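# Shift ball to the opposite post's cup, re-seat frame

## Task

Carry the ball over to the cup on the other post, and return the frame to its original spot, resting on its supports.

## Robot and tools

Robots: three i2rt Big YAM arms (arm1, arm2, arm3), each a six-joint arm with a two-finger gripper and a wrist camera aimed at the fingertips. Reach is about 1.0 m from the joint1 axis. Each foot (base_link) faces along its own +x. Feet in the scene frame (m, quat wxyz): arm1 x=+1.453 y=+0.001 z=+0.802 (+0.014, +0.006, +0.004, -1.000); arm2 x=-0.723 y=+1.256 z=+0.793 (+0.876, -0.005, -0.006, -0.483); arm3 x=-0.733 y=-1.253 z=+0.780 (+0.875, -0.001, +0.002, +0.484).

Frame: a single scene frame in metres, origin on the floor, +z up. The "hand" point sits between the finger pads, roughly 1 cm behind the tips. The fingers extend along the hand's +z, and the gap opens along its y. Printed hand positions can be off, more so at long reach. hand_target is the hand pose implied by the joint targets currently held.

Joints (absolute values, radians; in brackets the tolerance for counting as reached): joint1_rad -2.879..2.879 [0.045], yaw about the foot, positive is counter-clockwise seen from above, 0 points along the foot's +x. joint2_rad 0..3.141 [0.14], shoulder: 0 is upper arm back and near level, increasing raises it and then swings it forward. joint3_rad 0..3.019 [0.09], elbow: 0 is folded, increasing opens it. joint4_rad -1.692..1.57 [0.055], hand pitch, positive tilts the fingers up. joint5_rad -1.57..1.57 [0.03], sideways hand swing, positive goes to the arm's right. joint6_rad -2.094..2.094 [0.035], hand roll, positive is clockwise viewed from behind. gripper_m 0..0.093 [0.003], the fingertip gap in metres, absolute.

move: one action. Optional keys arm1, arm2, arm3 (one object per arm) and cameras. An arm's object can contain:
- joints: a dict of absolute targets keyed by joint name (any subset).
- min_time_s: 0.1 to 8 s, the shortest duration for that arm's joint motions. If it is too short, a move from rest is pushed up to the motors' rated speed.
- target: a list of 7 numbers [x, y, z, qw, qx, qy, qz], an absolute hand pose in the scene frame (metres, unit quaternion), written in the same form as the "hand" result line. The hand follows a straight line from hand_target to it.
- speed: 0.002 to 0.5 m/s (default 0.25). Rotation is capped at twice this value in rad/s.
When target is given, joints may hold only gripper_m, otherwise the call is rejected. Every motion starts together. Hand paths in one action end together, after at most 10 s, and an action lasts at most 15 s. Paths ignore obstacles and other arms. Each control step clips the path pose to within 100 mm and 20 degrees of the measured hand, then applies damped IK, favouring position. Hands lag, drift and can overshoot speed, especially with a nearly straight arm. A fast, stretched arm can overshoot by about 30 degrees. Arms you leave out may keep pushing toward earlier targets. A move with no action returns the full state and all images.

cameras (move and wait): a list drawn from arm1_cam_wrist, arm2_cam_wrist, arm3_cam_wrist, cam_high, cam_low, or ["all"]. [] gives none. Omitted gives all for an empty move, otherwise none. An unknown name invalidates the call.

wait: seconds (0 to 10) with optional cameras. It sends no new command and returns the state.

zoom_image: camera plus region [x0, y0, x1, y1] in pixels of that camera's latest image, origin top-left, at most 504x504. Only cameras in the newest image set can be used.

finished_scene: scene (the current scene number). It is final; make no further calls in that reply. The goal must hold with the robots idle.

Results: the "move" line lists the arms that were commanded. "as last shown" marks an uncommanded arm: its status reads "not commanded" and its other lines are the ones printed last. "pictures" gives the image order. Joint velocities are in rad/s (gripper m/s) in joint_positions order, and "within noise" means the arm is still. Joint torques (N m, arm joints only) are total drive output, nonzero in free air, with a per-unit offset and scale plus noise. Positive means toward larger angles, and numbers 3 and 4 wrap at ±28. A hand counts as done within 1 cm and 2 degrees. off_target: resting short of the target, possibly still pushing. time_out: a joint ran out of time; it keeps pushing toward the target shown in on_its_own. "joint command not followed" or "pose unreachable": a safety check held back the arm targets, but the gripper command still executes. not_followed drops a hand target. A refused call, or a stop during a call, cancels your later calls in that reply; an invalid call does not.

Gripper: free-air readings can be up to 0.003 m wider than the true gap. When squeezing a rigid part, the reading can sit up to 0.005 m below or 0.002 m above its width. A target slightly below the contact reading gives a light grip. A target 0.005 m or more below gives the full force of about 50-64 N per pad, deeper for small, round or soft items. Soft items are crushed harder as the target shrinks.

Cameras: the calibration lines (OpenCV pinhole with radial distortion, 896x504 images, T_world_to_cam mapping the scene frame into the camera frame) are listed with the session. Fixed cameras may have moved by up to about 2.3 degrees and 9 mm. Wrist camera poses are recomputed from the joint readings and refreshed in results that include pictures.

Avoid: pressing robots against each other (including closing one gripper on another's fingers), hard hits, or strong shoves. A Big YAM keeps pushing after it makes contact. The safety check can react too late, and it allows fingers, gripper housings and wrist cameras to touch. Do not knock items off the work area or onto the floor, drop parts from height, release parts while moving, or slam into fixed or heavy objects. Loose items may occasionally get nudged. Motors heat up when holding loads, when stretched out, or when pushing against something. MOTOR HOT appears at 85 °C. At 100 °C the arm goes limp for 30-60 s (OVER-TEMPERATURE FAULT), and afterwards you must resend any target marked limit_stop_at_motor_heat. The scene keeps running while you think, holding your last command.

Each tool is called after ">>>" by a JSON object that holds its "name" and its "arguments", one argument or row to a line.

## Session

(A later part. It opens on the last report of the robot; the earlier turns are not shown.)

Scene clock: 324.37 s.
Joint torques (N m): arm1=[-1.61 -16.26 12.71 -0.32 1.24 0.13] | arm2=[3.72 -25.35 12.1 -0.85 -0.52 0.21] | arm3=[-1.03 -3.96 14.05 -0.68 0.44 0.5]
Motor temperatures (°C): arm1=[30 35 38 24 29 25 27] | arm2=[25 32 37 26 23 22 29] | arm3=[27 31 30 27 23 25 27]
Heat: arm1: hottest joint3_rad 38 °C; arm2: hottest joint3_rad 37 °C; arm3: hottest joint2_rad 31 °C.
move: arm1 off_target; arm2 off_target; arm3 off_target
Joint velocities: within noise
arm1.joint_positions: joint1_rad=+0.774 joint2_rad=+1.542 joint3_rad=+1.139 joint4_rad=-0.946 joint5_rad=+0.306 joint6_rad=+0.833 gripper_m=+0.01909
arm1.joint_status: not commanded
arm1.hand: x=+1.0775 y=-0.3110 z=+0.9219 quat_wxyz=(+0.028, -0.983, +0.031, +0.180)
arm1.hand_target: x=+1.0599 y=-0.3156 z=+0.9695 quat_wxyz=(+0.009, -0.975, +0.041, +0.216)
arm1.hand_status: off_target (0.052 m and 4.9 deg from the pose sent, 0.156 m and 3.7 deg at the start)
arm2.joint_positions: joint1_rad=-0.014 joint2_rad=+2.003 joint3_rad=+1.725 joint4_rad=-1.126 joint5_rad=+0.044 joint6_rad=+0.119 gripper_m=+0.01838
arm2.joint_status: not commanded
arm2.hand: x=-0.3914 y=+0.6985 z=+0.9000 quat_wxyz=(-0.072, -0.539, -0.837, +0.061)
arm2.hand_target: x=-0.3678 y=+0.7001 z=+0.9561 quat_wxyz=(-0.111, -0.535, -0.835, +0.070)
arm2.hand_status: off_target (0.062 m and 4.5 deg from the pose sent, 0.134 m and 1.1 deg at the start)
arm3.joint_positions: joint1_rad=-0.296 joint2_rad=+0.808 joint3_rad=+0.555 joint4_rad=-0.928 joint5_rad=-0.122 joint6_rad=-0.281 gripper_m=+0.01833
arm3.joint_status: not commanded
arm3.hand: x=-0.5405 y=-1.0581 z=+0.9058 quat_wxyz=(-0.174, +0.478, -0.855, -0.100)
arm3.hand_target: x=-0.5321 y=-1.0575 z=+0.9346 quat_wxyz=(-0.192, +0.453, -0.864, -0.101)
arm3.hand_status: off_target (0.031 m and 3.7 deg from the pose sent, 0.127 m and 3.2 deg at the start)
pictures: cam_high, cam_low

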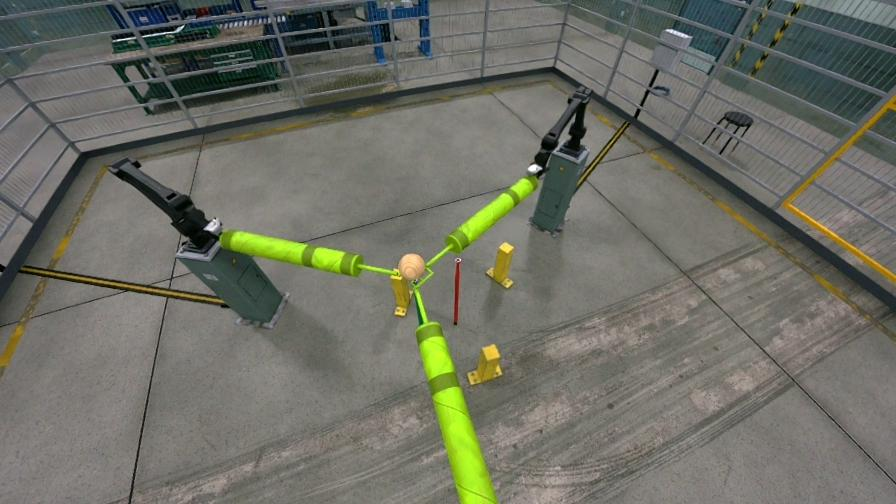

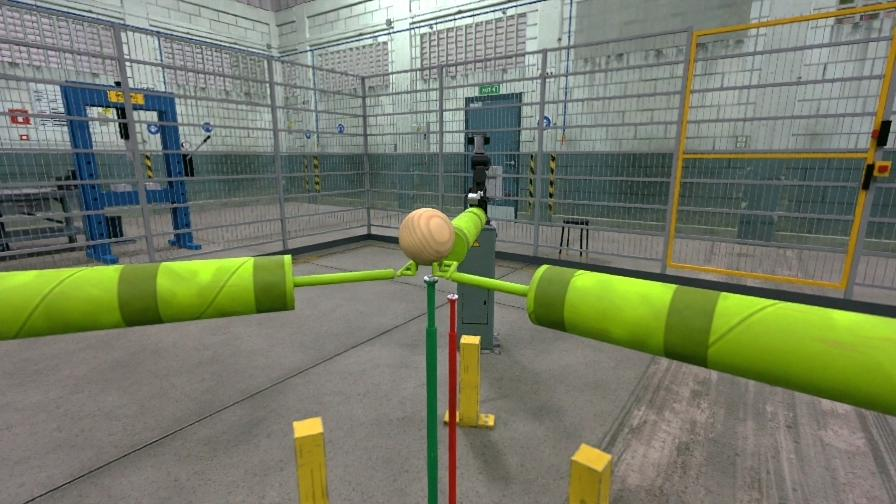

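>>> {"name": "move", "arguments": {
  "arm1": {"target":[0.916,-0.033,0.970,0.0091,-0.9754,0.0409,0.2162],"speed":0.1},
  "arm2": {"target":[-0.508,0.982,0.950,0.1099,0.5349,0.8348,-0.0704],"speed":0.1},
  "arm3": {"target":[-0.674,-0.774,0.945,0.1917,-0.453,0.8648,0.1004],"speed":0.1},
  "cameras": ["cam_low","cam_high"]
}}

>>> {"name": "zoom_image", "arguments": {
  "camera": "cam_high",
  "region": [390, 190, 520, 290]
}}

>>> {"name": "zoom_image", "arguments": {
  "camera": "cam_low",
  "region": [370, 170, 520, 320]
}}

Scene clock: 352.10 s.
Joint torques (N m): arm1=[-2.61 -14.1 13.05 0.81 0.08 0.09] | arm2=[3.49 -11.34 8.1 -0.06 -0.35 0.28] | arm3=[1.03 -10.23 13.01 -0.55 0.72 0.75]
Motor temperatures (°C): arm1=[30 36 39 24 29 24 27] | arm2=[25 39 42 26 23 22 29] | arm3=[27 29 39 27 24 25 27]
Heat: arm1: hottest joint3_rad 39 °C; arm2: hottest joint3_rad 42 °C; arm3: hottest joint3_rad 39 °C.
move: arm1 off_target; arm2 off_target; arm3 off_target
Joint velocities: within noise
arm1.joint_positions: joint1_rad=+0.073 joint2_rad=+1.519 joint3_rad=+1.132 joint4_rad=-0.818 joint5_rad=+0.064 joint6_rad=+0.163 gripper_m=+0.01909
arm1.joint_status: not commanded
arm1.hand: x=+0.9405 y=-0.0412 z=+0.9320 quat_wxyz=(+0.012, -0.983, +0.035, +0.179)
arm1.hand_target: x=+0.9184 y=-0.0328 z=+0.9705 quat_wxyz=(+0.010, -0.975, +0.041, +0.217)
arm1.hand_status: off_target (0.046 m and 4.4 deg from the pose sent, 0.325 m and 4.9 deg at the start)
arm2.joint_positions: joint1_rad=+0.106 joint2_rad=+1.190 joint3_rad=+0.843 joint4_rad=-1.025 joint5_rad=+0.069 joint6_rad=+0.227 gripper_m=+0.01838
arm2.joint_status: not commanded
arm2.hand: x=-0.5154 y=+0.9742 z=+0.9333 quat_wxyz=(-0.089, -0.534, -0.838, +0.070)
arm2.hand_target: x=-0.5083 y=+0.9816 z=+0.9494 quat_wxyz=(-0.110, -0.535, -0.835, +0.070)
arm2.hand_status: off_target (0.020 m and 2.4 deg from the pose sent, 0.311 m and 4.5 deg at the start)
arm3.joint_positions: joint1_rad=+0.508 joint2_rad=+1.420 joint3_rad=+1.035 joint4_rad=-0.823 joint5_rad=+0.220 joint6_rad=+0.455 gripper_m=+0.01826
arm3.joint_status: not commanded
arm3.hand: x=-0.6703 y=-0.7827 z=+0.9216 quat_wxyz=(-0.187, +0.479, -0.853, -0.090)
arm3.hand_target: x=-0.6739 y=-0.7746 z=+0.9447 quat_wxyz=(-0.192, +0.454, -0.864, -0.102)
arm3.hand_status: off_target (0.025 m and 3.6 deg from the pose sent, 0.316 m and 3.7 deg at the start)
pictures: cam_high, cam_low

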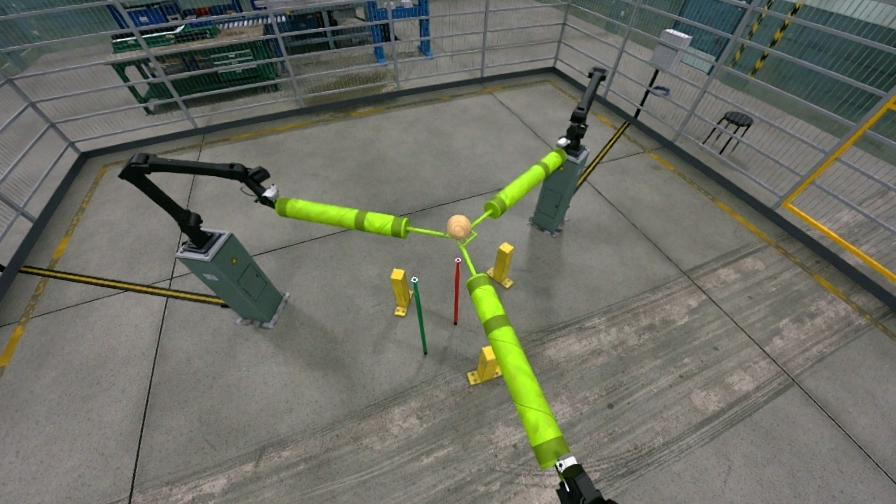

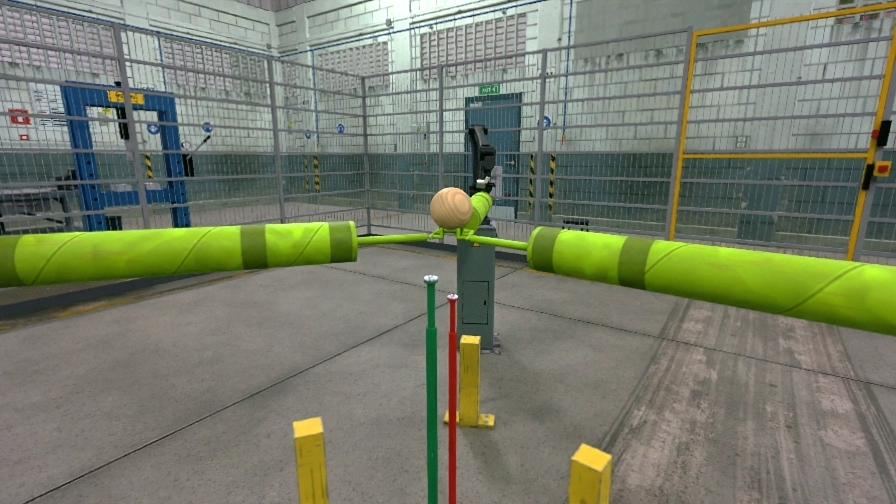

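Scaled by 3.877 from the camera's image (finer frame: 1280x720).

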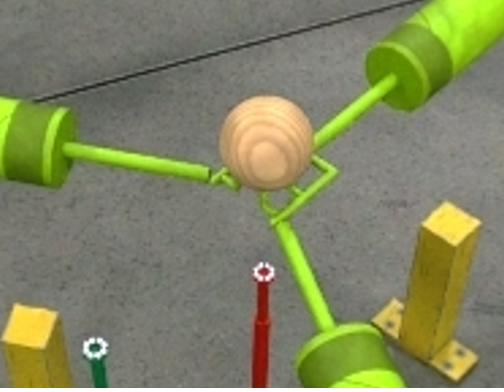

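Scaled by 3.360 from the camera's image (finer frame: 1280x720).

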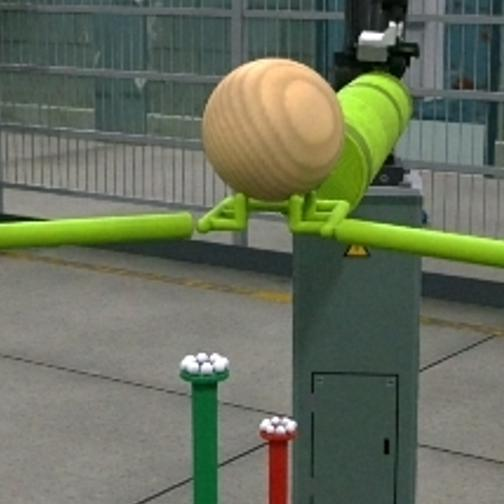

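>>> {"name": "move", "arguments": {
  "arm1": {"target":[0.921,-0.037,0.820,0.0091,-0.9754,0.0409,0.2162],"speed":0.12},
  "arm2": {"target":[-0.503,0.978,0.800,0.1099,0.5349,0.8348,-0.0704],"speed":0.12},
  "arm3": {"target":[-0.669,-0.778,0.790,0.1917,-0.453,0.8648,0.1004],"speed":0.12},
  "cameras": ["cam_low","cam_high"]
}}

>>> {"name": "zoom_image", "arguments": {
  "camera": "cam_high",
  "region": [390, 200, 520, 300]
}}

>>> {"name": "zoom_image", "arguments": {
  "camera": "cam_low",
  "region": [370, 200, 520, 350]
}}

Scene clock: 370.47 s.
Joint torques (N m): arm1=[-1.38 -17.14 7.34 1.77 0.23 0.21] | arm2=[3.02 -9.7 5.74 0.96 -0.29 0.24] | arm3=[-0.62 -11.34 7.32 1.01 0.66 0.53]
Motor temperatures (°C): arm1=[30 35 45 24 28 24 27] | arm2=[25 37 40 26 23 22 30] | arm3=[27 29 42 27 24 26 27]
Heat: arm1: hottest joint3_rad 45 °C; arm2: hottest joint3_rad 40 °C; arm3: hottest joint3_rad 42 °C.
move: arm1 off_target; arm2 off_target; arm3 off_target
Joint velocities: within noise
arm1.joint_positions: joint1_rad=+0.071 joint2_rad=+1.731 joint3_rad=+0.973 joint4_rad=-0.436 joint5_rad=+0.064 joint6_rad=+0.162 gripper_m=+0.01909
arm1.joint_status: not commanded
arm1.hand: x=+0.9363 y=-0.0394 z=+0.7963 quat_wxyz=(+0.011, -0.982, +0.036, +0.184)
arm1.hand_target: x=+0.9215 y=-0.0370 z=+0.8200 quat_wxyz=(+0.009, -0.975, +0.041, +0.216)
arm1.hand_status: off_target (0.028 m and 3.8 deg from the pose sent, 0.114 m and 4.5 deg at the start)
arm2.joint_positions: joint1_rad=+0.119 joint2_rad=+1.419 joint3_rad=+0.617 joint4_rad=-0.556 joint5_rad=+0.070 joint6_rad=+0.238 gripper_m=+0.01838
arm2.joint_status: not commanded
arm2.hand: x=-0.5130 y=+0.9769 z=+0.7970 quat_wxyz=(-0.096, -0.534, -0.837, +0.072)
arm2.hand_target: x=-0.5031 y=+0.9780 z=+0.8002 quat_wxyz=(-0.110, -0.535, -0.835, +0.070)
arm2.hand_status: off_target (0.011 m and 1.7 deg from the pose sent, 0.134 m and 2.5 deg at the start)
arm3.joint_positions: joint1_rad=+0.514 joint2_rad=+1.644 joint3_rad=+0.862 joint4_rad=-0.418 joint5_rad=+0.217 joint6_rad=+0.464 gripper_m=+0.01826
arm3.joint_status: not commanded
arm3.hand: x=-0.6738 y=-0.7787 z=+0.7845 quat_wxyz=(-0.187, +0.478, -0.853, -0.095)
arm3.hand_target: x=-0.6691 y=-0.7781 z=+0.7899 quat_wxyz=(-0.192, +0.454, -0.865, -0.100)
arm3.hand_status: off_target (0.007 m and 3.2 deg from the pose sent, 0.132 m and 3.6 deg at the start)
pictures: cam_high, cam_low

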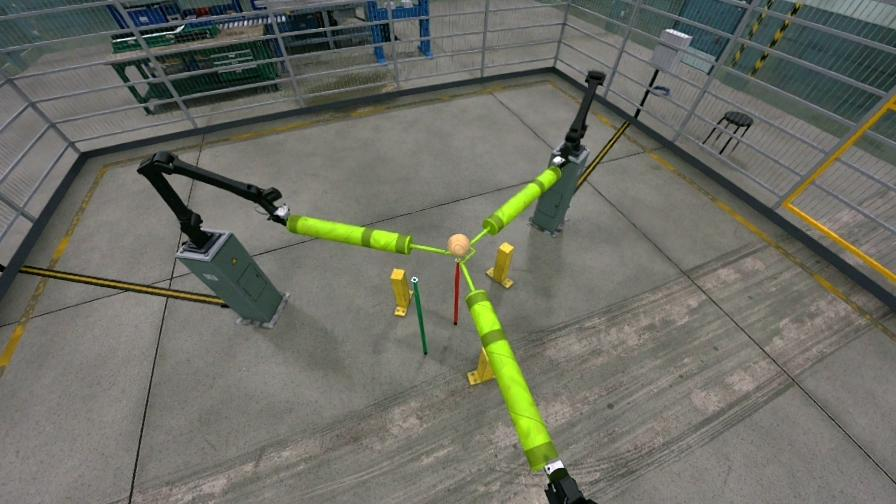

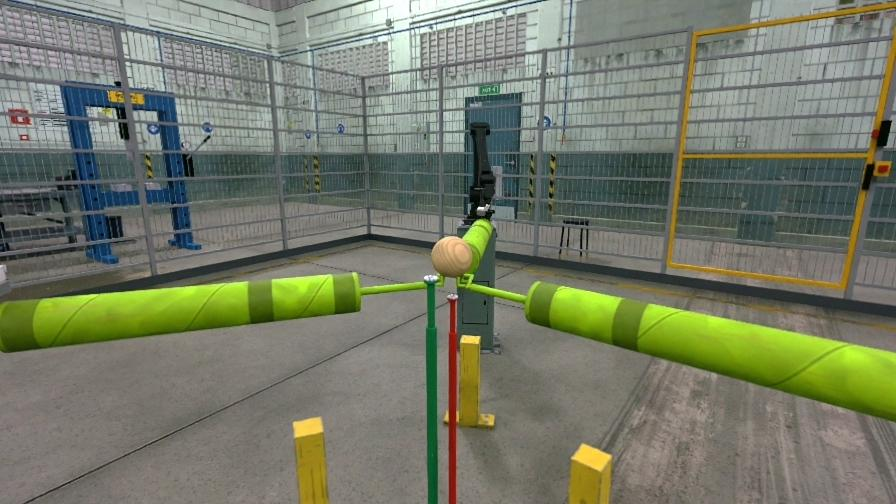

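Scaled by 3.877 from the camera's image (finer frame: 1280x720).

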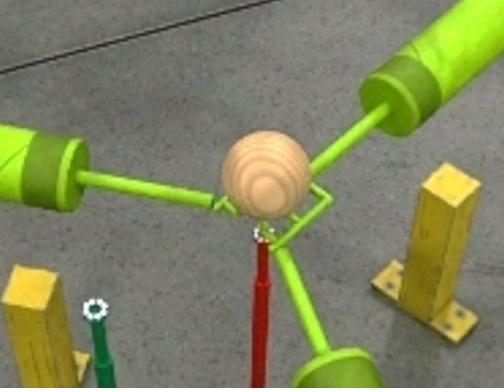

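Scaled by 3.360 from the camera's image (finer frame: 1280x720).

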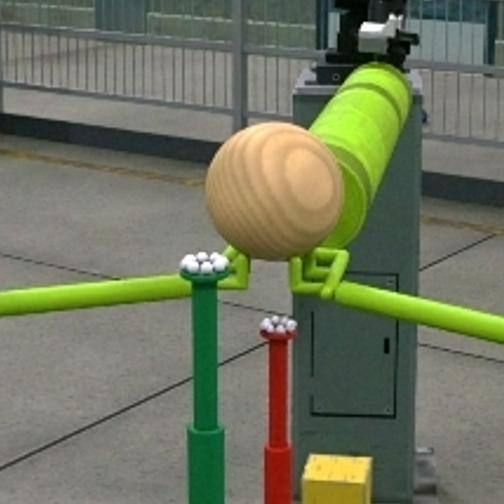

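>>> {"name": "move", "arguments": {
  "arm1": {"target":[0.925,-0.040,0.690,0.0091,-0.9754,0.0409,0.2162],"speed":0.08},
  "arm2": {"target":[-0.499,0.975,0.669,0.1099,0.5349,0.8348,-0.0704],"speed":0.08},
  "arm3": {"target":[-0.665,-0.781,0.660,0.1917,-0.453,0.8648,0.1004],"speed":0.08},
  "cameras": ["cam_low","cam_high"]
}}

>>> {"name": "zoom_image", "arguments": {
  "camera": "cam_high",
  "region": [390, 210, 520, 310]
}}

>>> {"name": "zoom_image", "arguments": {
  "camera": "cam_low",
  "region": [370, 220, 520, 370]
}}

Scene clock: 386.70 s.
Joint torques (N m): arm1=[-0.56 -16.97 4.68 2.02 0.33 0.29] | arm2=[2.61 -11.22 2.81 1.07 -0.23 0.21] | arm3=[-0.56 -11.93 4.46 1.42 0.5 0.55]
Motor temperatures (°C): arm1=[29 34 41 24 27 24 27] | arm2=[25 34 38 26 23 22 30] | arm3=[27 29 39 27 24 26 27]
Heat: arm1: hottest joint3_rad 41 °C; arm2: hottest joint3_rad 38 °C; arm3: hottest joint3_rad 39 °C.
move: arm1 off_target; arm2 done; arm3 off_target
Joint velocities: within noise
arm1.joint_positions: joint1_rad=+0.071 joint2_rad=+2.006 joint3_rad=+0.923 joint4_rad=-0.100 joint5_rad=+0.064 joint6_rad=+0.162 gripper_m=+0.01909
arm1.joint_status: not commanded
arm1.hand: x=+0.9398 y=-0.0379 z=+0.6742 quat_wxyz=(+0.011, -0.981, +0.036, +0.190)
arm1.hand_target: x=+0.9253 y=-0.0401 z=+0.6902 quat_wxyz=(+0.009, -0.975, +0.041, +0.216)
arm1.hand_status: off_target (0.022 m and 3.1 deg from the pose sent, 0.107 m and 3.8 deg at the start)
arm2.joint_positions: joint1_rad=+0.128 joint2_rad=+1.839 joint3_rad=+0.562 joint4_rad=-0.077 joint5_rad=+0.070 joint6_rad=+0.247 gripper_m=+0.01838
arm2.joint_status: not commanded
arm2.hand: x=-0.5084 y=+0.9753 z=+0.6689 quat_wxyz=(-0.098, -0.533, -0.837, +0.071)
arm2.hand_target: x=-0.4990 y=+0.9749 z=+0.6693 quat_wxyz=(-0.110, -0.535, -0.835, +0.070)
arm2.hand_status: done (0.009 m and 1.4 deg from the pose sent, 0.129 m and 1.7 deg at the start)
arm3.joint_positions: joint1_rad=+0.503 joint2_rad=+1.955 joint3_rad=+0.814 joint4_rad=-0.052 joint5_rad=+0.217 joint6_rad=+0.451 gripper_m=+0.01826
arm3.joint_status: not commanded
arm3.hand: x=-0.6690 y=-0.7809 z=+0.6596 quat_wxyz=(-0.190, +0.478, -0.852, -0.095)
arm3.hand_target: x=-0.6650 y=-0.7811 z=+0.6600 quat_wxyz=(-0.192, +0.454, -0.865, -0.100)
arm3.hand_status: off_target (0.004 m and 3.3 deg from the pose sent, 0.125 m and 3.2 deg at the start)
pictures: cam_high, cam_low

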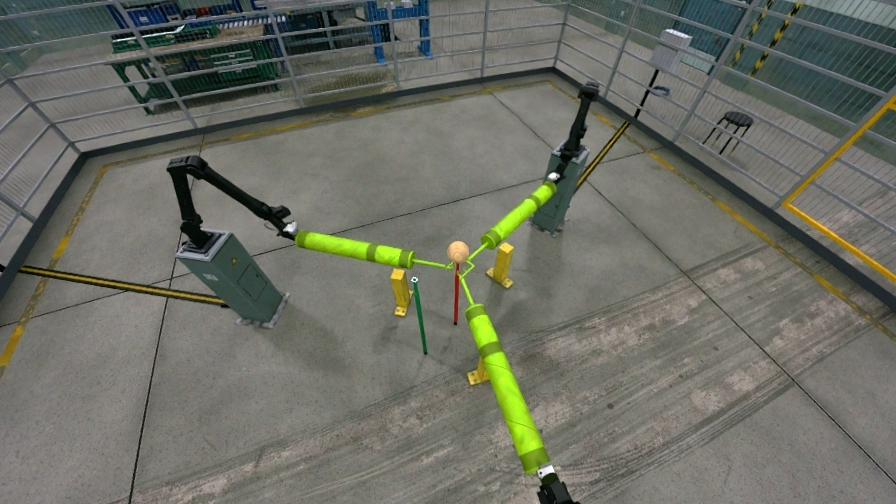

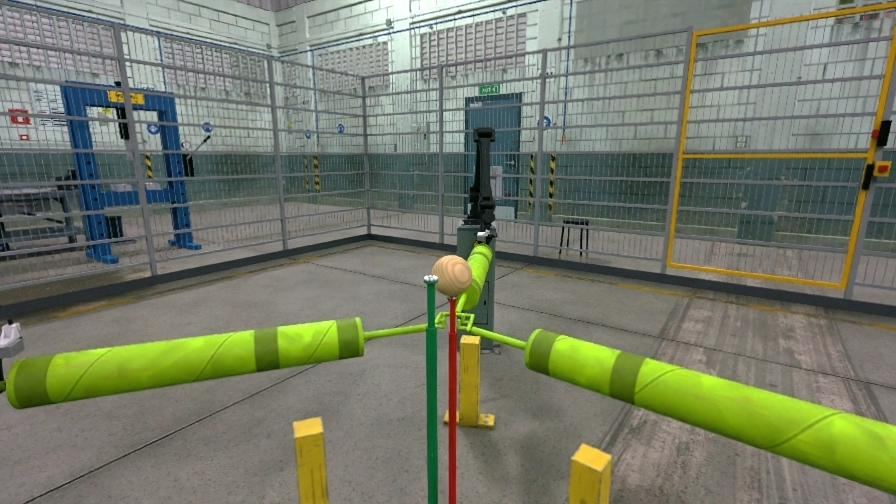

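Scaled by 3.877 from the camera's image (finer frame: 1280x720).

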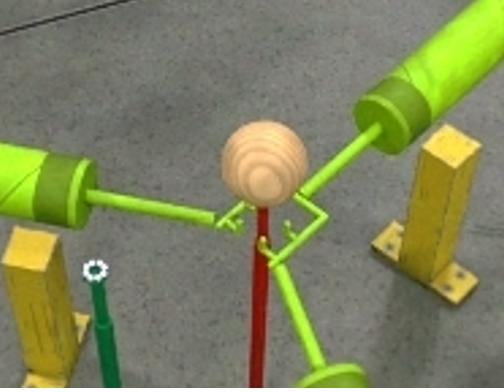

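Scaled by 3.360 from the camera's image (finer frame: 1280x720).

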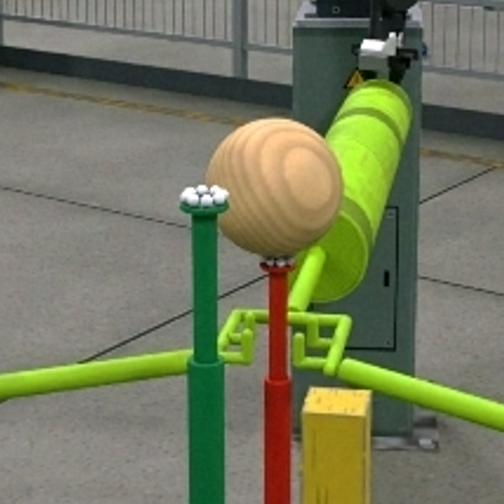

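>>> {"name": "move", "arguments": {
  "arm1": {"target":[0.878,0.035,0.690,0.0091,-0.9754,0.0409,0.2162],"speed":0.12},
  "arm2": {"target":[-0.546,1.049,0.669,0.1099,0.5349,0.8348,-0.0704],"speed":0.12},
  "arm3": {"target":[-0.712,-0.706,0.660,0.1917,-0.453,0.8648,0.1004],"speed":0.12}
}}

>>> {"name": "move", "arguments": {
  "arm1": {"target":[0.878,0.035,0.514,0.0091,-0.9754,0.0409,0.2162],"speed":0.15},
  "arm2": {"target":[-0.546,1.049,0.498,0.1099,0.5349,0.8348,-0.0704],"speed":0.15},
  "arm3": {"target":[-0.712,-0.706,0.483,0.1917,-0.453,0.8648,0.1004],"speed":0.15},
  "cameras": ["cam_low","cam_high"]
}}

Scene clock: 398.60 s.
Joint torques (N m): arm1=[-1.79 -17.67 7.12 0.9 -0.19 0.23] | arm2=[2.49 -10.75 0.29 0.57 -0.15 0.2] | arm3=[0.67 -13.57 7.16 0.35 0.68 0.71]
Motor temperatures (°C): arm1=[29 34 38 24 27 24 27] | arm2=[25 34 36 26 23 22 30] | arm3=[27 30 36 27 24 26 27]
Heat: arm1: hottest joint3_rad 38 °C; arm2: hottest joint3_rad 36 °C; arm3: hottest joint3_rad 36 °C.
move: arm1 off_target; arm2 done; arm3 off_target
Joint velocities: within noise
arm1.joint_positions: joint1_rad=-0.075 joint2_rad=+2.065 joint3_rad=+1.038 joint4_rad=-0.139 joint5_rad=+0.009 joint6_rad=+0.024 gripper_m=+0.01909
arm1.joint_status: not commanded
arm1.hand: x=+0.8981 y=+0.0296 z=+0.6726 quat_wxyz=(+0.011, -0.980, +0.034, +0.196)
arm1.hand_target: x=+0.8786 y=+0.0352 z=+0.6904 quat_wxyz=(+0.009, -0.975, +0.041, +0.216)
arm1.hand_status: off_target (0.027 m and 2.5 deg from the pose sent, 0.097 m and 3.1 deg at the start)
arm2.joint_positions: joint1_rad=+0.184 joint2_rad=+1.780 joint3_rad=+0.345 joint4_rad=+0.083 joint5_rad=+0.081 joint6_rad=+0.300 gripper_m=+0.01838
arm2.joint_status: not commanded
arm2.hand: x=-0.5483 y=+1.0447 z=+0.6641 quat_wxyz=(-0.101, -0.532, -0.837, +0.072)
arm2.hand_target: x=-0.5461 y=+1.0489 z=+0.6687 quat_wxyz=(-0.110, -0.535, -0.835, +0.070)
arm2.hand_status: done (0.007 m and 1.1 deg from the pose sent, 0.083 m and 1.4 deg at the start)
arm3.joint_positions: joint1_rad=+0.595 joint2_rad=+2.054 joint3_rad=+1.022 joint4_rad=-0.179 joint5_rad=+0.252 joint6_rad=+0.538 gripper_m=+0.01826
arm3.joint_status: not commanded
arm3.hand: x=-0.7089 y=-0.7130 z=+0.6572 quat_wxyz=(-0.191, +0.478, -0.852, -0.096)
arm3.hand_target: x=-0.7120 y=-0.7062 z=+0.6600 quat_wxyz=(-0.192, +0.454, -0.864, -0.101)
arm3.hand_status: off_target (0.008 m and 3.2 deg from the pose sent, 0.086 m and 3.3 deg at the start)
pictures: none

Scene clock: 400.37 s.
Joint torques (N m): arm1=[-1.49 -19.55 3.4 1.59 -0.11 0.26] | arm2=[2.08 -11.52 -3.23 1.1 -0.11 0.17] | arm3=[0.62 -15.38 3.99 0.94 0.59 0.68]
Motor temperatures (°C): arm1=[29 34 38 24 27 24 27] | arm2=[25 34 36 26 23 22 30] | arm3=[27 30 36 27 24 26 27]
Heat: arm1: hottest joint3_rad 38 °C; arm2: hottest joint3_rad 36 °C; arm3: hottest joint3_rad 36 °C.
move: arm1 off_target; arm2 done; arm3 off_target
Joint velocities: within noise
arm1.joint_positions: joint1_rad=-0.075 joint2_rad=+2.504 joint3_rad=+1.188 joint4_rad=+0.147 joint5_rad=+0.009 joint6_rad=+0.024 gripper_m=+0.01909
arm1.joint_status: not commanded
arm1.hand: x=+0.8969 y=+0.0311 z=+0.4989 quat_wxyz=(+0.011, -0.980, +0.034, +0.194)
arm1.hand_target: x=+0.8784 y=+0.0351 z=+0.5141 quat_wxyz=(+0.009, -0.975, +0.041, +0.216)
arm1.hand_status: off_target (0.024 m and 2.7 deg from the pose sent, 0.160 m and 2.5 deg at the start)
arm2.joint_positions: joint1_rad=+0.193 joint2_rad=+2.536 joint3_rad=+0.539 joint4_rad=+0.650 joint5_rad=+0.081 joint6_rad=+0.308 gripper_m=+0.01838
arm2.joint_status: not commanded
arm2.hand: x=-0.5478 y=+1.0462 z=+0.4984 quat_wxyz=(-0.104, -0.532, -0.837, +0.071)
arm2.hand_target: x=-0.5460 y=+1.0490 z=+0.4980 quat_wxyz=(-0.110, -0.535, -0.835, +0.070)
arm2.hand_status: done (0.003 m and 0.8 deg from the pose sent, 0.166 m and 1.1 deg at the start)
arm3.joint_positions: joint1_rad=+0.595 joint2_rad=+2.502 joint3_rad=+1.171 joint4_rad=+0.109 joint5_rad=+0.253 joint6_rad=+0.539 gripper_m=+0.01826
arm3.joint_status: not commanded
arm3.hand: x=-0.7092 y=-0.7129 z=+0.4810 quat_wxyz=(-0.190, +0.478, -0.853, -0.092)
arm3.hand_target: x=-0.7120 y=-0.7061 z=+0.4831 quat_wxyz=(-0.191, +0.454, -0.864, -0.101)
arm3.hand_status: off_target (0.008 m and 3.3 deg from the pose sent, 0.174 m and 3.2 deg at the start)
pictures: cam_high, cam_low

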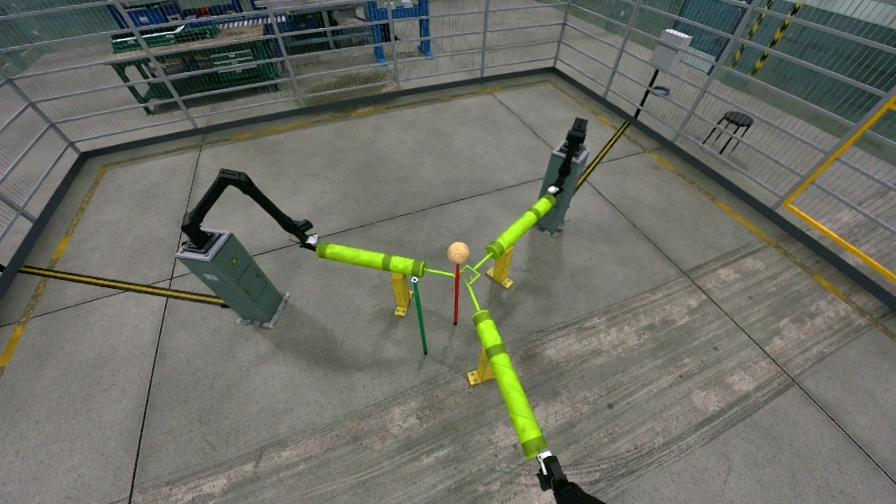

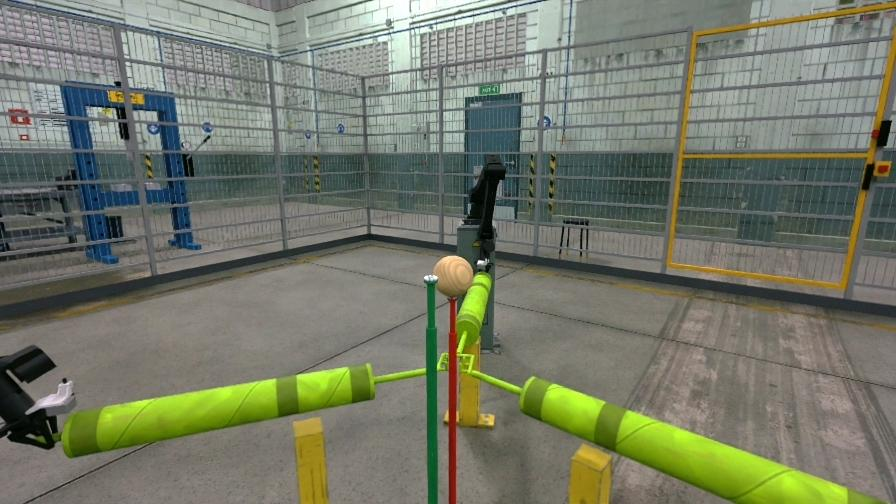

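>>> {"name": "move", "arguments": {
  "arm1": {"target":[0.878,0.035,0.455,0.0091,-0.9754,0.0409,0.2162],"speed":0.06},
  "arm2": {"target":[-0.546,1.049,0.440,0.1099,0.5349,0.8348,-0.0704],"speed":0.06},
  "arm3": {"target":[-0.712,-0.706,0.425,0.1917,-0.453,0.8648,0.1004],"speed":0.06},
  "cameras": ["cam_low","cam_high"]
}}

Scene clock: 406.10 s.
Joint torques (N m): arm1=[-1.44 -19.08 3.34 1.81 -0.11 0.27] | arm2=[1.9 -11.05 -3.06 1.02 -0.09 0.14] | arm3=[0.5 -14.97 3.9 1.13 0.58 0.66]
Motor temperatures (°C): arm1=[29 35 37 24 27 24 27] | arm2=[25 34 35 26 23 22 30] | arm3=[27 30 35 27 24 26 27]
Heat: arm1: hottest joint3_rad 37 °C; arm2: hottest joint3_rad 35 °C; arm3: hottest joint3_rad 35 °C.
move: arm1 off_target; arm2 done; arm3 off_target
Joint velocities: within noise
arm1.joint_positions: joint1_rad=-0.075 joint2_rad=+2.642 joint3_rad=+1.275 joint4_rad=+0.202 joint5_rad=+0.009 joint6_rad=+0.024 gripper_m=+0.01909
arm1.joint_status: not commanded
arm1.hand: x=+0.8955 y=+0.0318 z=+0.4457 quat_wxyz=(+0.011, -0.980, +0.034, +0.196)
arm1.hand_target: x=+0.8785 y=+0.0351 z=+0.4552 quat_wxyz=(+0.009, -0.975, +0.041, +0.216)
arm1.hand_status: off_target (0.020 m and 2.5 deg from the pose sent, 0.048 m and 2.7 deg at the start)
arm2.joint_positions: joint1_rad=+0.196 joint2_rad=+2.719 joint3_rad=+0.651 joint4_rad=+0.724 joint5_rad=+0.081 joint6_rad=+0.312 gripper_m=+0.01838
arm2.joint_status: not commanded
arm2.hand: x=-0.5471 y=+1.0462 z=+0.4443 quat_wxyz=(-0.106, -0.532, -0.837, +0.072)
arm2.hand_target: x=-0.5461 y=+1.0489 z=+0.4401 quat_wxyz=(-0.110, -0.535, -0.835, +0.070)
arm2.hand_status: done (0.005 m and 0.6 deg from the pose sent, 0.059 m and 0.8 deg at the start)
arm3.joint_positions: joint1_rad=+0.595 joint2_rad=+2.641 joint3_rad=+1.258 joint4_rad=+0.162 joint5_rad=+0.253 joint6_rad=+0.541 gripper_m=+0.01826
arm3.joint_status: not commanded
arm3.hand: x=-0.7096 y=-0.7120 z=+0.4273 quat_wxyz=(-0.190, +0.477, -0.853, -0.092)
arm3.hand_target: x=-0.7119 y=-0.7061 z=+0.4251 quat_wxyz=(-0.191, +0.454, -0.865, -0.101)
arm3.hand_status: off_target (0.007 m and 3.2 deg from the pose sent, 0.056 m and 3.3 deg at the start)
pictures: cam_high, cam_low

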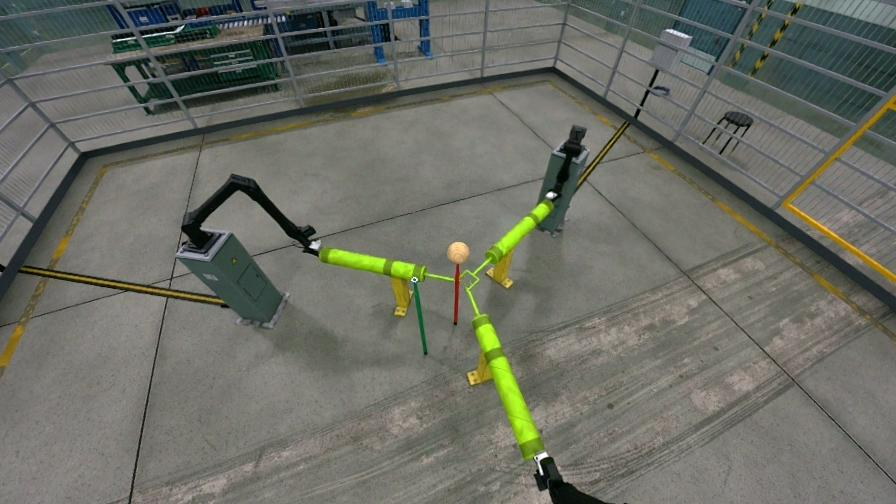

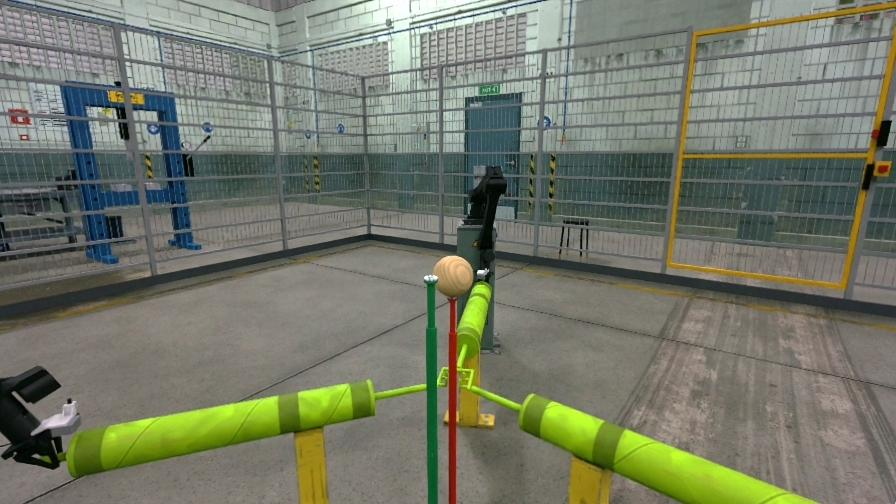

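>>> {"name": "move", "arguments": {
  "arm1": {"target":[0.879,0.035,0.449,0.0091,-0.9754,0.0409,0.2162],"speed":0.05},
  "arm2": {"target":[-0.546,1.049,0.437,0.1099,0.5349,0.8348,-0.0704],"speed":0.05},
  "arm3": {"target":[-0.712,-0.706,0.422,0.1917,-0.453,0.8648,0.1004],"speed":0.05}
}}

>>> {"name": "move", "arguments": {
  "arm1": {"joints":{"gripper_m":0.06}},
  "arm2": {"joints":{"gripper_m":0.06}},
  "arm3": {"joints":{"gripper_m":0.06}}
}}

>>> {"name": "move", "arguments": {
  "arm1": {"target":[0.895,0.035,0.58,0.0091,-0.9754,0.0409,0.2162],"speed":0.15},
  "arm2": {"target":[-0.55,1.058,0.57,0.1099,0.5349,0.8348,-0.0704],"speed":0.15},
  "arm3": {"target":[-0.716,-0.714,0.56,0.1917,-0.453,0.8648,0.1004],"speed":0.15},
  "cameras": ["cam_low","cam_high"]
}}

Scene clock: 415.13 s.
Joint torques (N m): arm1=[-1.44 -18.2 3.79 1.99 -0.11 0.27] | arm2=[1.9 -10.34 -2.61 1.07 -0.09 0.13] | arm3=[0.5 -14.45 4.27 1.24 0.57 0.66]
Motor temperatures (°C): arm1=[29 35 35 24 27 24 27] | arm2=[25 33 34 26 23 22 30] | arm3=[27 31 34 27 24 26 27]
Heat: arm1: hottest joint2_rad 35 °C; arm2: hottest joint3_rad 34 °C; arm3: hottest joint3_rad 34 °C.
move: arm1 off_target; arm2 done; arm3 off_target
Joint velocities: within noise
arm1.joint_positions: joint1_rad=-0.075 joint2_rad=+2.645 joint3_rad=+1.276 joint4_rad=+0.205 joint5_rad=+0.009 joint6_rad=+0.024 gripper_m=+0.01909
arm1.joint_status: not commanded
arm1.hand: x=+0.8954 y=+0.0318 z=+0.4448 quat_wxyz=(+0.011, -0.980, +0.034, +0.197)
arm1.hand_target: x=+0.8794 y=+0.0351 z=+0.4495 quat_wxyz=(+0.009, -0.975, +0.041, +0.216)
arm1.hand_status: off_target (0.017 m and 2.4 deg from the pose sent, 0.017 m and 2.5 deg at the start)
arm2.joint_positions: joint1_rad=+0.196 joint2_rad=+2.719 joint3_rad=+0.651 joint4_rad=+0.726 joint5_rad=+0.081 joint6_rad=+0.313 gripper_m=+0.01838
arm2.joint_status: not commanded
arm2.hand: x=-0.5469 y=+1.0460 z=+0.4443 quat_wxyz=(-0.107, -0.533, -0.836, +0.072)
arm2.hand_target: x=-0.5461 y=+1.0490 z=+0.4372 quat_wxyz=(-0.110, -0.535, -0.835, +0.070)
arm2.hand_status: done (0.008 m and 0.5 deg from the pose sent, 0.008 m and 0.6 deg at the start)
arm3.joint_positions: joint1_rad=+0.595 joint2_rad=+2.641 joint3_rad=+1.258 joint4_rad=+0.162 joint5_rad=+0.253 joint6_rad=+0.541 gripper_m=+0.01826
arm3.joint_status: not commanded
arm3.hand: x=-0.7096 y=-0.7120 z=+0.4273 quat_wxyz=(-0.190, +0.477, -0.853, -0.092)
arm3.hand_target: x=-0.7119 y=-0.7062 z=+0.4222 quat_wxyz=(-0.191, +0.454, -0.865, -0.101)
arm3.hand_status: off_target (0.008 m and 3.2 deg from the pose sent, 0.008 m and 3.3 deg at the start)
pictures: none

Scene clock: 415.93 s.
Joint torques (N m): arm1=[-1.38 -18.26 3.64 1.72 -0.08 0.27] | arm2=[1.96 -10.58 -2.78 0.87 -0.06 0.12] | arm3=[0.56 -14.51 4.14 1.24 0.4 0.13]
Motor temperatures (°C): arm1=[29 35 35 24 27 24 27] | arm2=[25 33 34 26 23 22 30] | arm3=[27 31 34 27 24 26 27]
Heat: arm1: hottest joint2_rad 35 °C; arm2: hottest joint3_rad 34 °C; arm3: hottest joint3_rad 34 °C.
move: arm1 done; arm2 done; arm3 done
Joint velocities: within noise
arm1.joint_positions: joint1_rad=-0.075 joint2_rad=+2.645 joint3_rad=+1.279 joint4_rad=+0.212 joint5_rad=+0.008 joint6_rad=+0.024 gripper_m=+0.05990
arm1.joint_status: all done
arm1.hand: x=+0.8924 y=+0.0318 z=+0.4457 quat_wxyz=(+0.011, -0.979, +0.034, +0.201)
arm1.hand_target: x=+0.8795 y=+0.0351 z=+0.4494 quat_wxyz=(+0.009, -0.975, +0.041, +0.216)
arm1.hand_status: not commanded
arm2.joint_positions: joint1_rad=+0.196 joint2_rad=+2.721 joint3_rad=+0.654 joint4_rad=+0.732 joint5_rad=+0.080 joint6_rad=+0.314 gripper_m=+0.05992
arm2.joint_status: all done
arm2.hand: x=-0.5451 y=+1.0443 z=+0.4440 quat_wxyz=(-0.111, -0.533, -0.836, +0.072)
arm2.hand_target: x=-0.5462 y=+1.0490 z=+0.4371 quat_wxyz=(-0.110, -0.535, -0.835, +0.070)
arm2.hand_status: not commanded
arm3.joint_positions: joint1_rad=+0.595 joint2_rad=+2.641 joint3_rad=+1.260 joint4_rad=+0.162 joint5_rad=+0.257 joint6_rad=+0.588 gripper_m=+0.05994
arm3.joint_status: all done
arm3.hand: x=-0.7089 y=-0.7108 z=+0.4278 quat_wxyz=(-0.190, +0.456, -0.864, -0.096)
arm3.hand_target: x=-0.7119 y=-0.7063 z=+0.4222 quat_wxyz=(-0.191, +0.454, -0.865, -0.101)
arm3.hand_status: not commanded
pictures: none

Scene clock: 417.60 s.
Joint torques (N m): arm1=[-1.79 -18.26 3.07 0.91 -0.1 0.23] | arm2=[2.08 -11.87 -3 0.03 0.05 0.13] | arm3=[0.79 -15.97 3.74 0.62 0.41 0.13]
Motor temperatures (°C): arm1=[29 35 35 24 27 24 27] | arm2=[25 33 33 26 23 22 30] | arm3=[27 31 33 27 24 26 27]
Heat: arm1: hottest joint2_rad 35 °C; arm2: hottest joint2_rad 33 °C; arm3: hottest joint3_rad 33 °C.
move: arm1 done; arm2 done; arm3 done
Joint velocities: within noise
arm1.joint_positions: joint1_rad=-0.075 joint2_rad=+2.313 joint3_rad=+1.076 joint4_rad=+0.109 joint5_rad=+0.007 joint6_rad=+0.024 gripper_m=+0.05990
arm1.joint_status: not commanded
arm1.hand: x=+0.8966 y=+0.0302 z=+0.5741 quat_wxyz=(+0.011, -0.976, +0.034, +0.214)
arm1.hand_target: x=+0.8949 y=+0.0351 z=+0.5800 quat_wxyz=(+0.009, -0.975, +0.041, +0.216)
arm1.hand_status: done (0.008 m and 0.9 deg from the pose sent, 0.134 m and 1.9 deg at the start)
arm2.joint_positions: joint1_rad=+0.206 joint2_rad=+2.274 joint3_rad=+0.407 joint4_rad=+0.545 joint5_rad=+0.080 joint6_rad=+0.325 gripper_m=+0.05992
arm2.joint_status: not commanded
arm2.hand: x=-0.5459 y=+1.0500 z=+0.5675 quat_wxyz=(-0.118, -0.533, -0.835, +0.073)
arm2.hand_target: x=-0.5500 y=+1.0577 z=+0.5699 quat_wxyz=(-0.110, -0.535, -0.835, +0.071)
arm2.hand_status: done (0.009 m and 0.9 deg from the pose sent, 0.127 m and 0.3 deg at the start)
arm3.joint_positions: joint1_rad=+0.602 joint2_rad=+2.314 joint3_rad=+1.074 joint4_rad=+0.021 joint5_rad=+0.262 joint6_rad=+0.600 gripper_m=+0.05994
arm3.joint_status: not commanded
arm3.hand: x=-0.7112 y=-0.7170 z=+0.5527 quat_wxyz=(-0.191, +0.454, -0.865, -0.097)
arm3.hand_target: x=-0.7159 y=-0.7141 z=+0.5599 quat_wxyz=(-0.192, +0.453, -0.865, -0.100)
arm3.hand_status: done (0.009 m and 0.5 deg from the pose sent, 0.132 m and 0.7 deg at the start)
pictures: cam_high, cam_low

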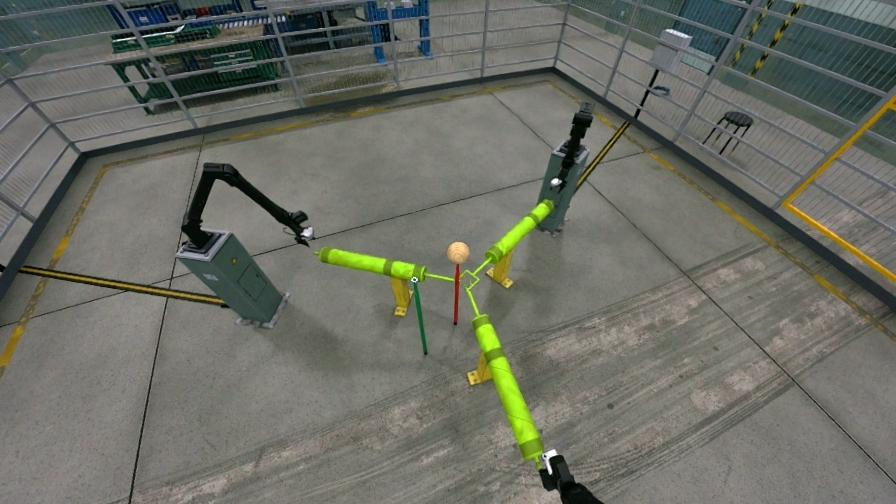

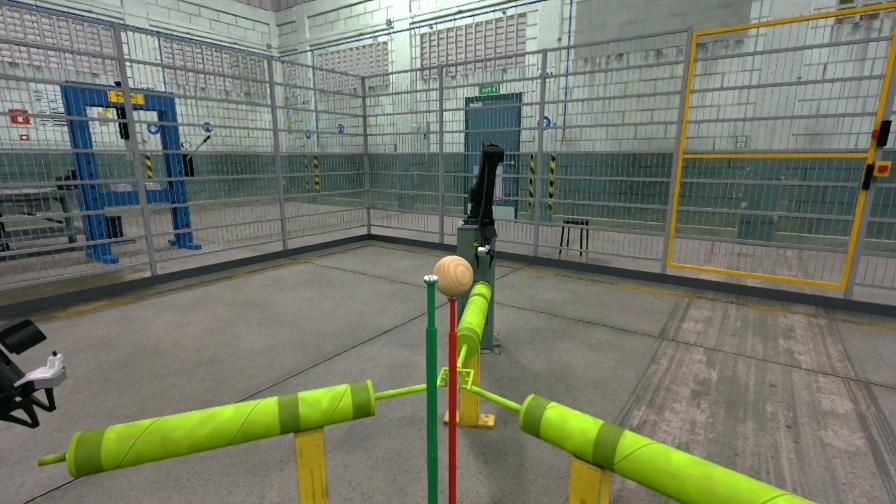

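>>> {"name": "finished_scene", "arguments": {
  "scene": 2
}}

The scene is finished: the task was done.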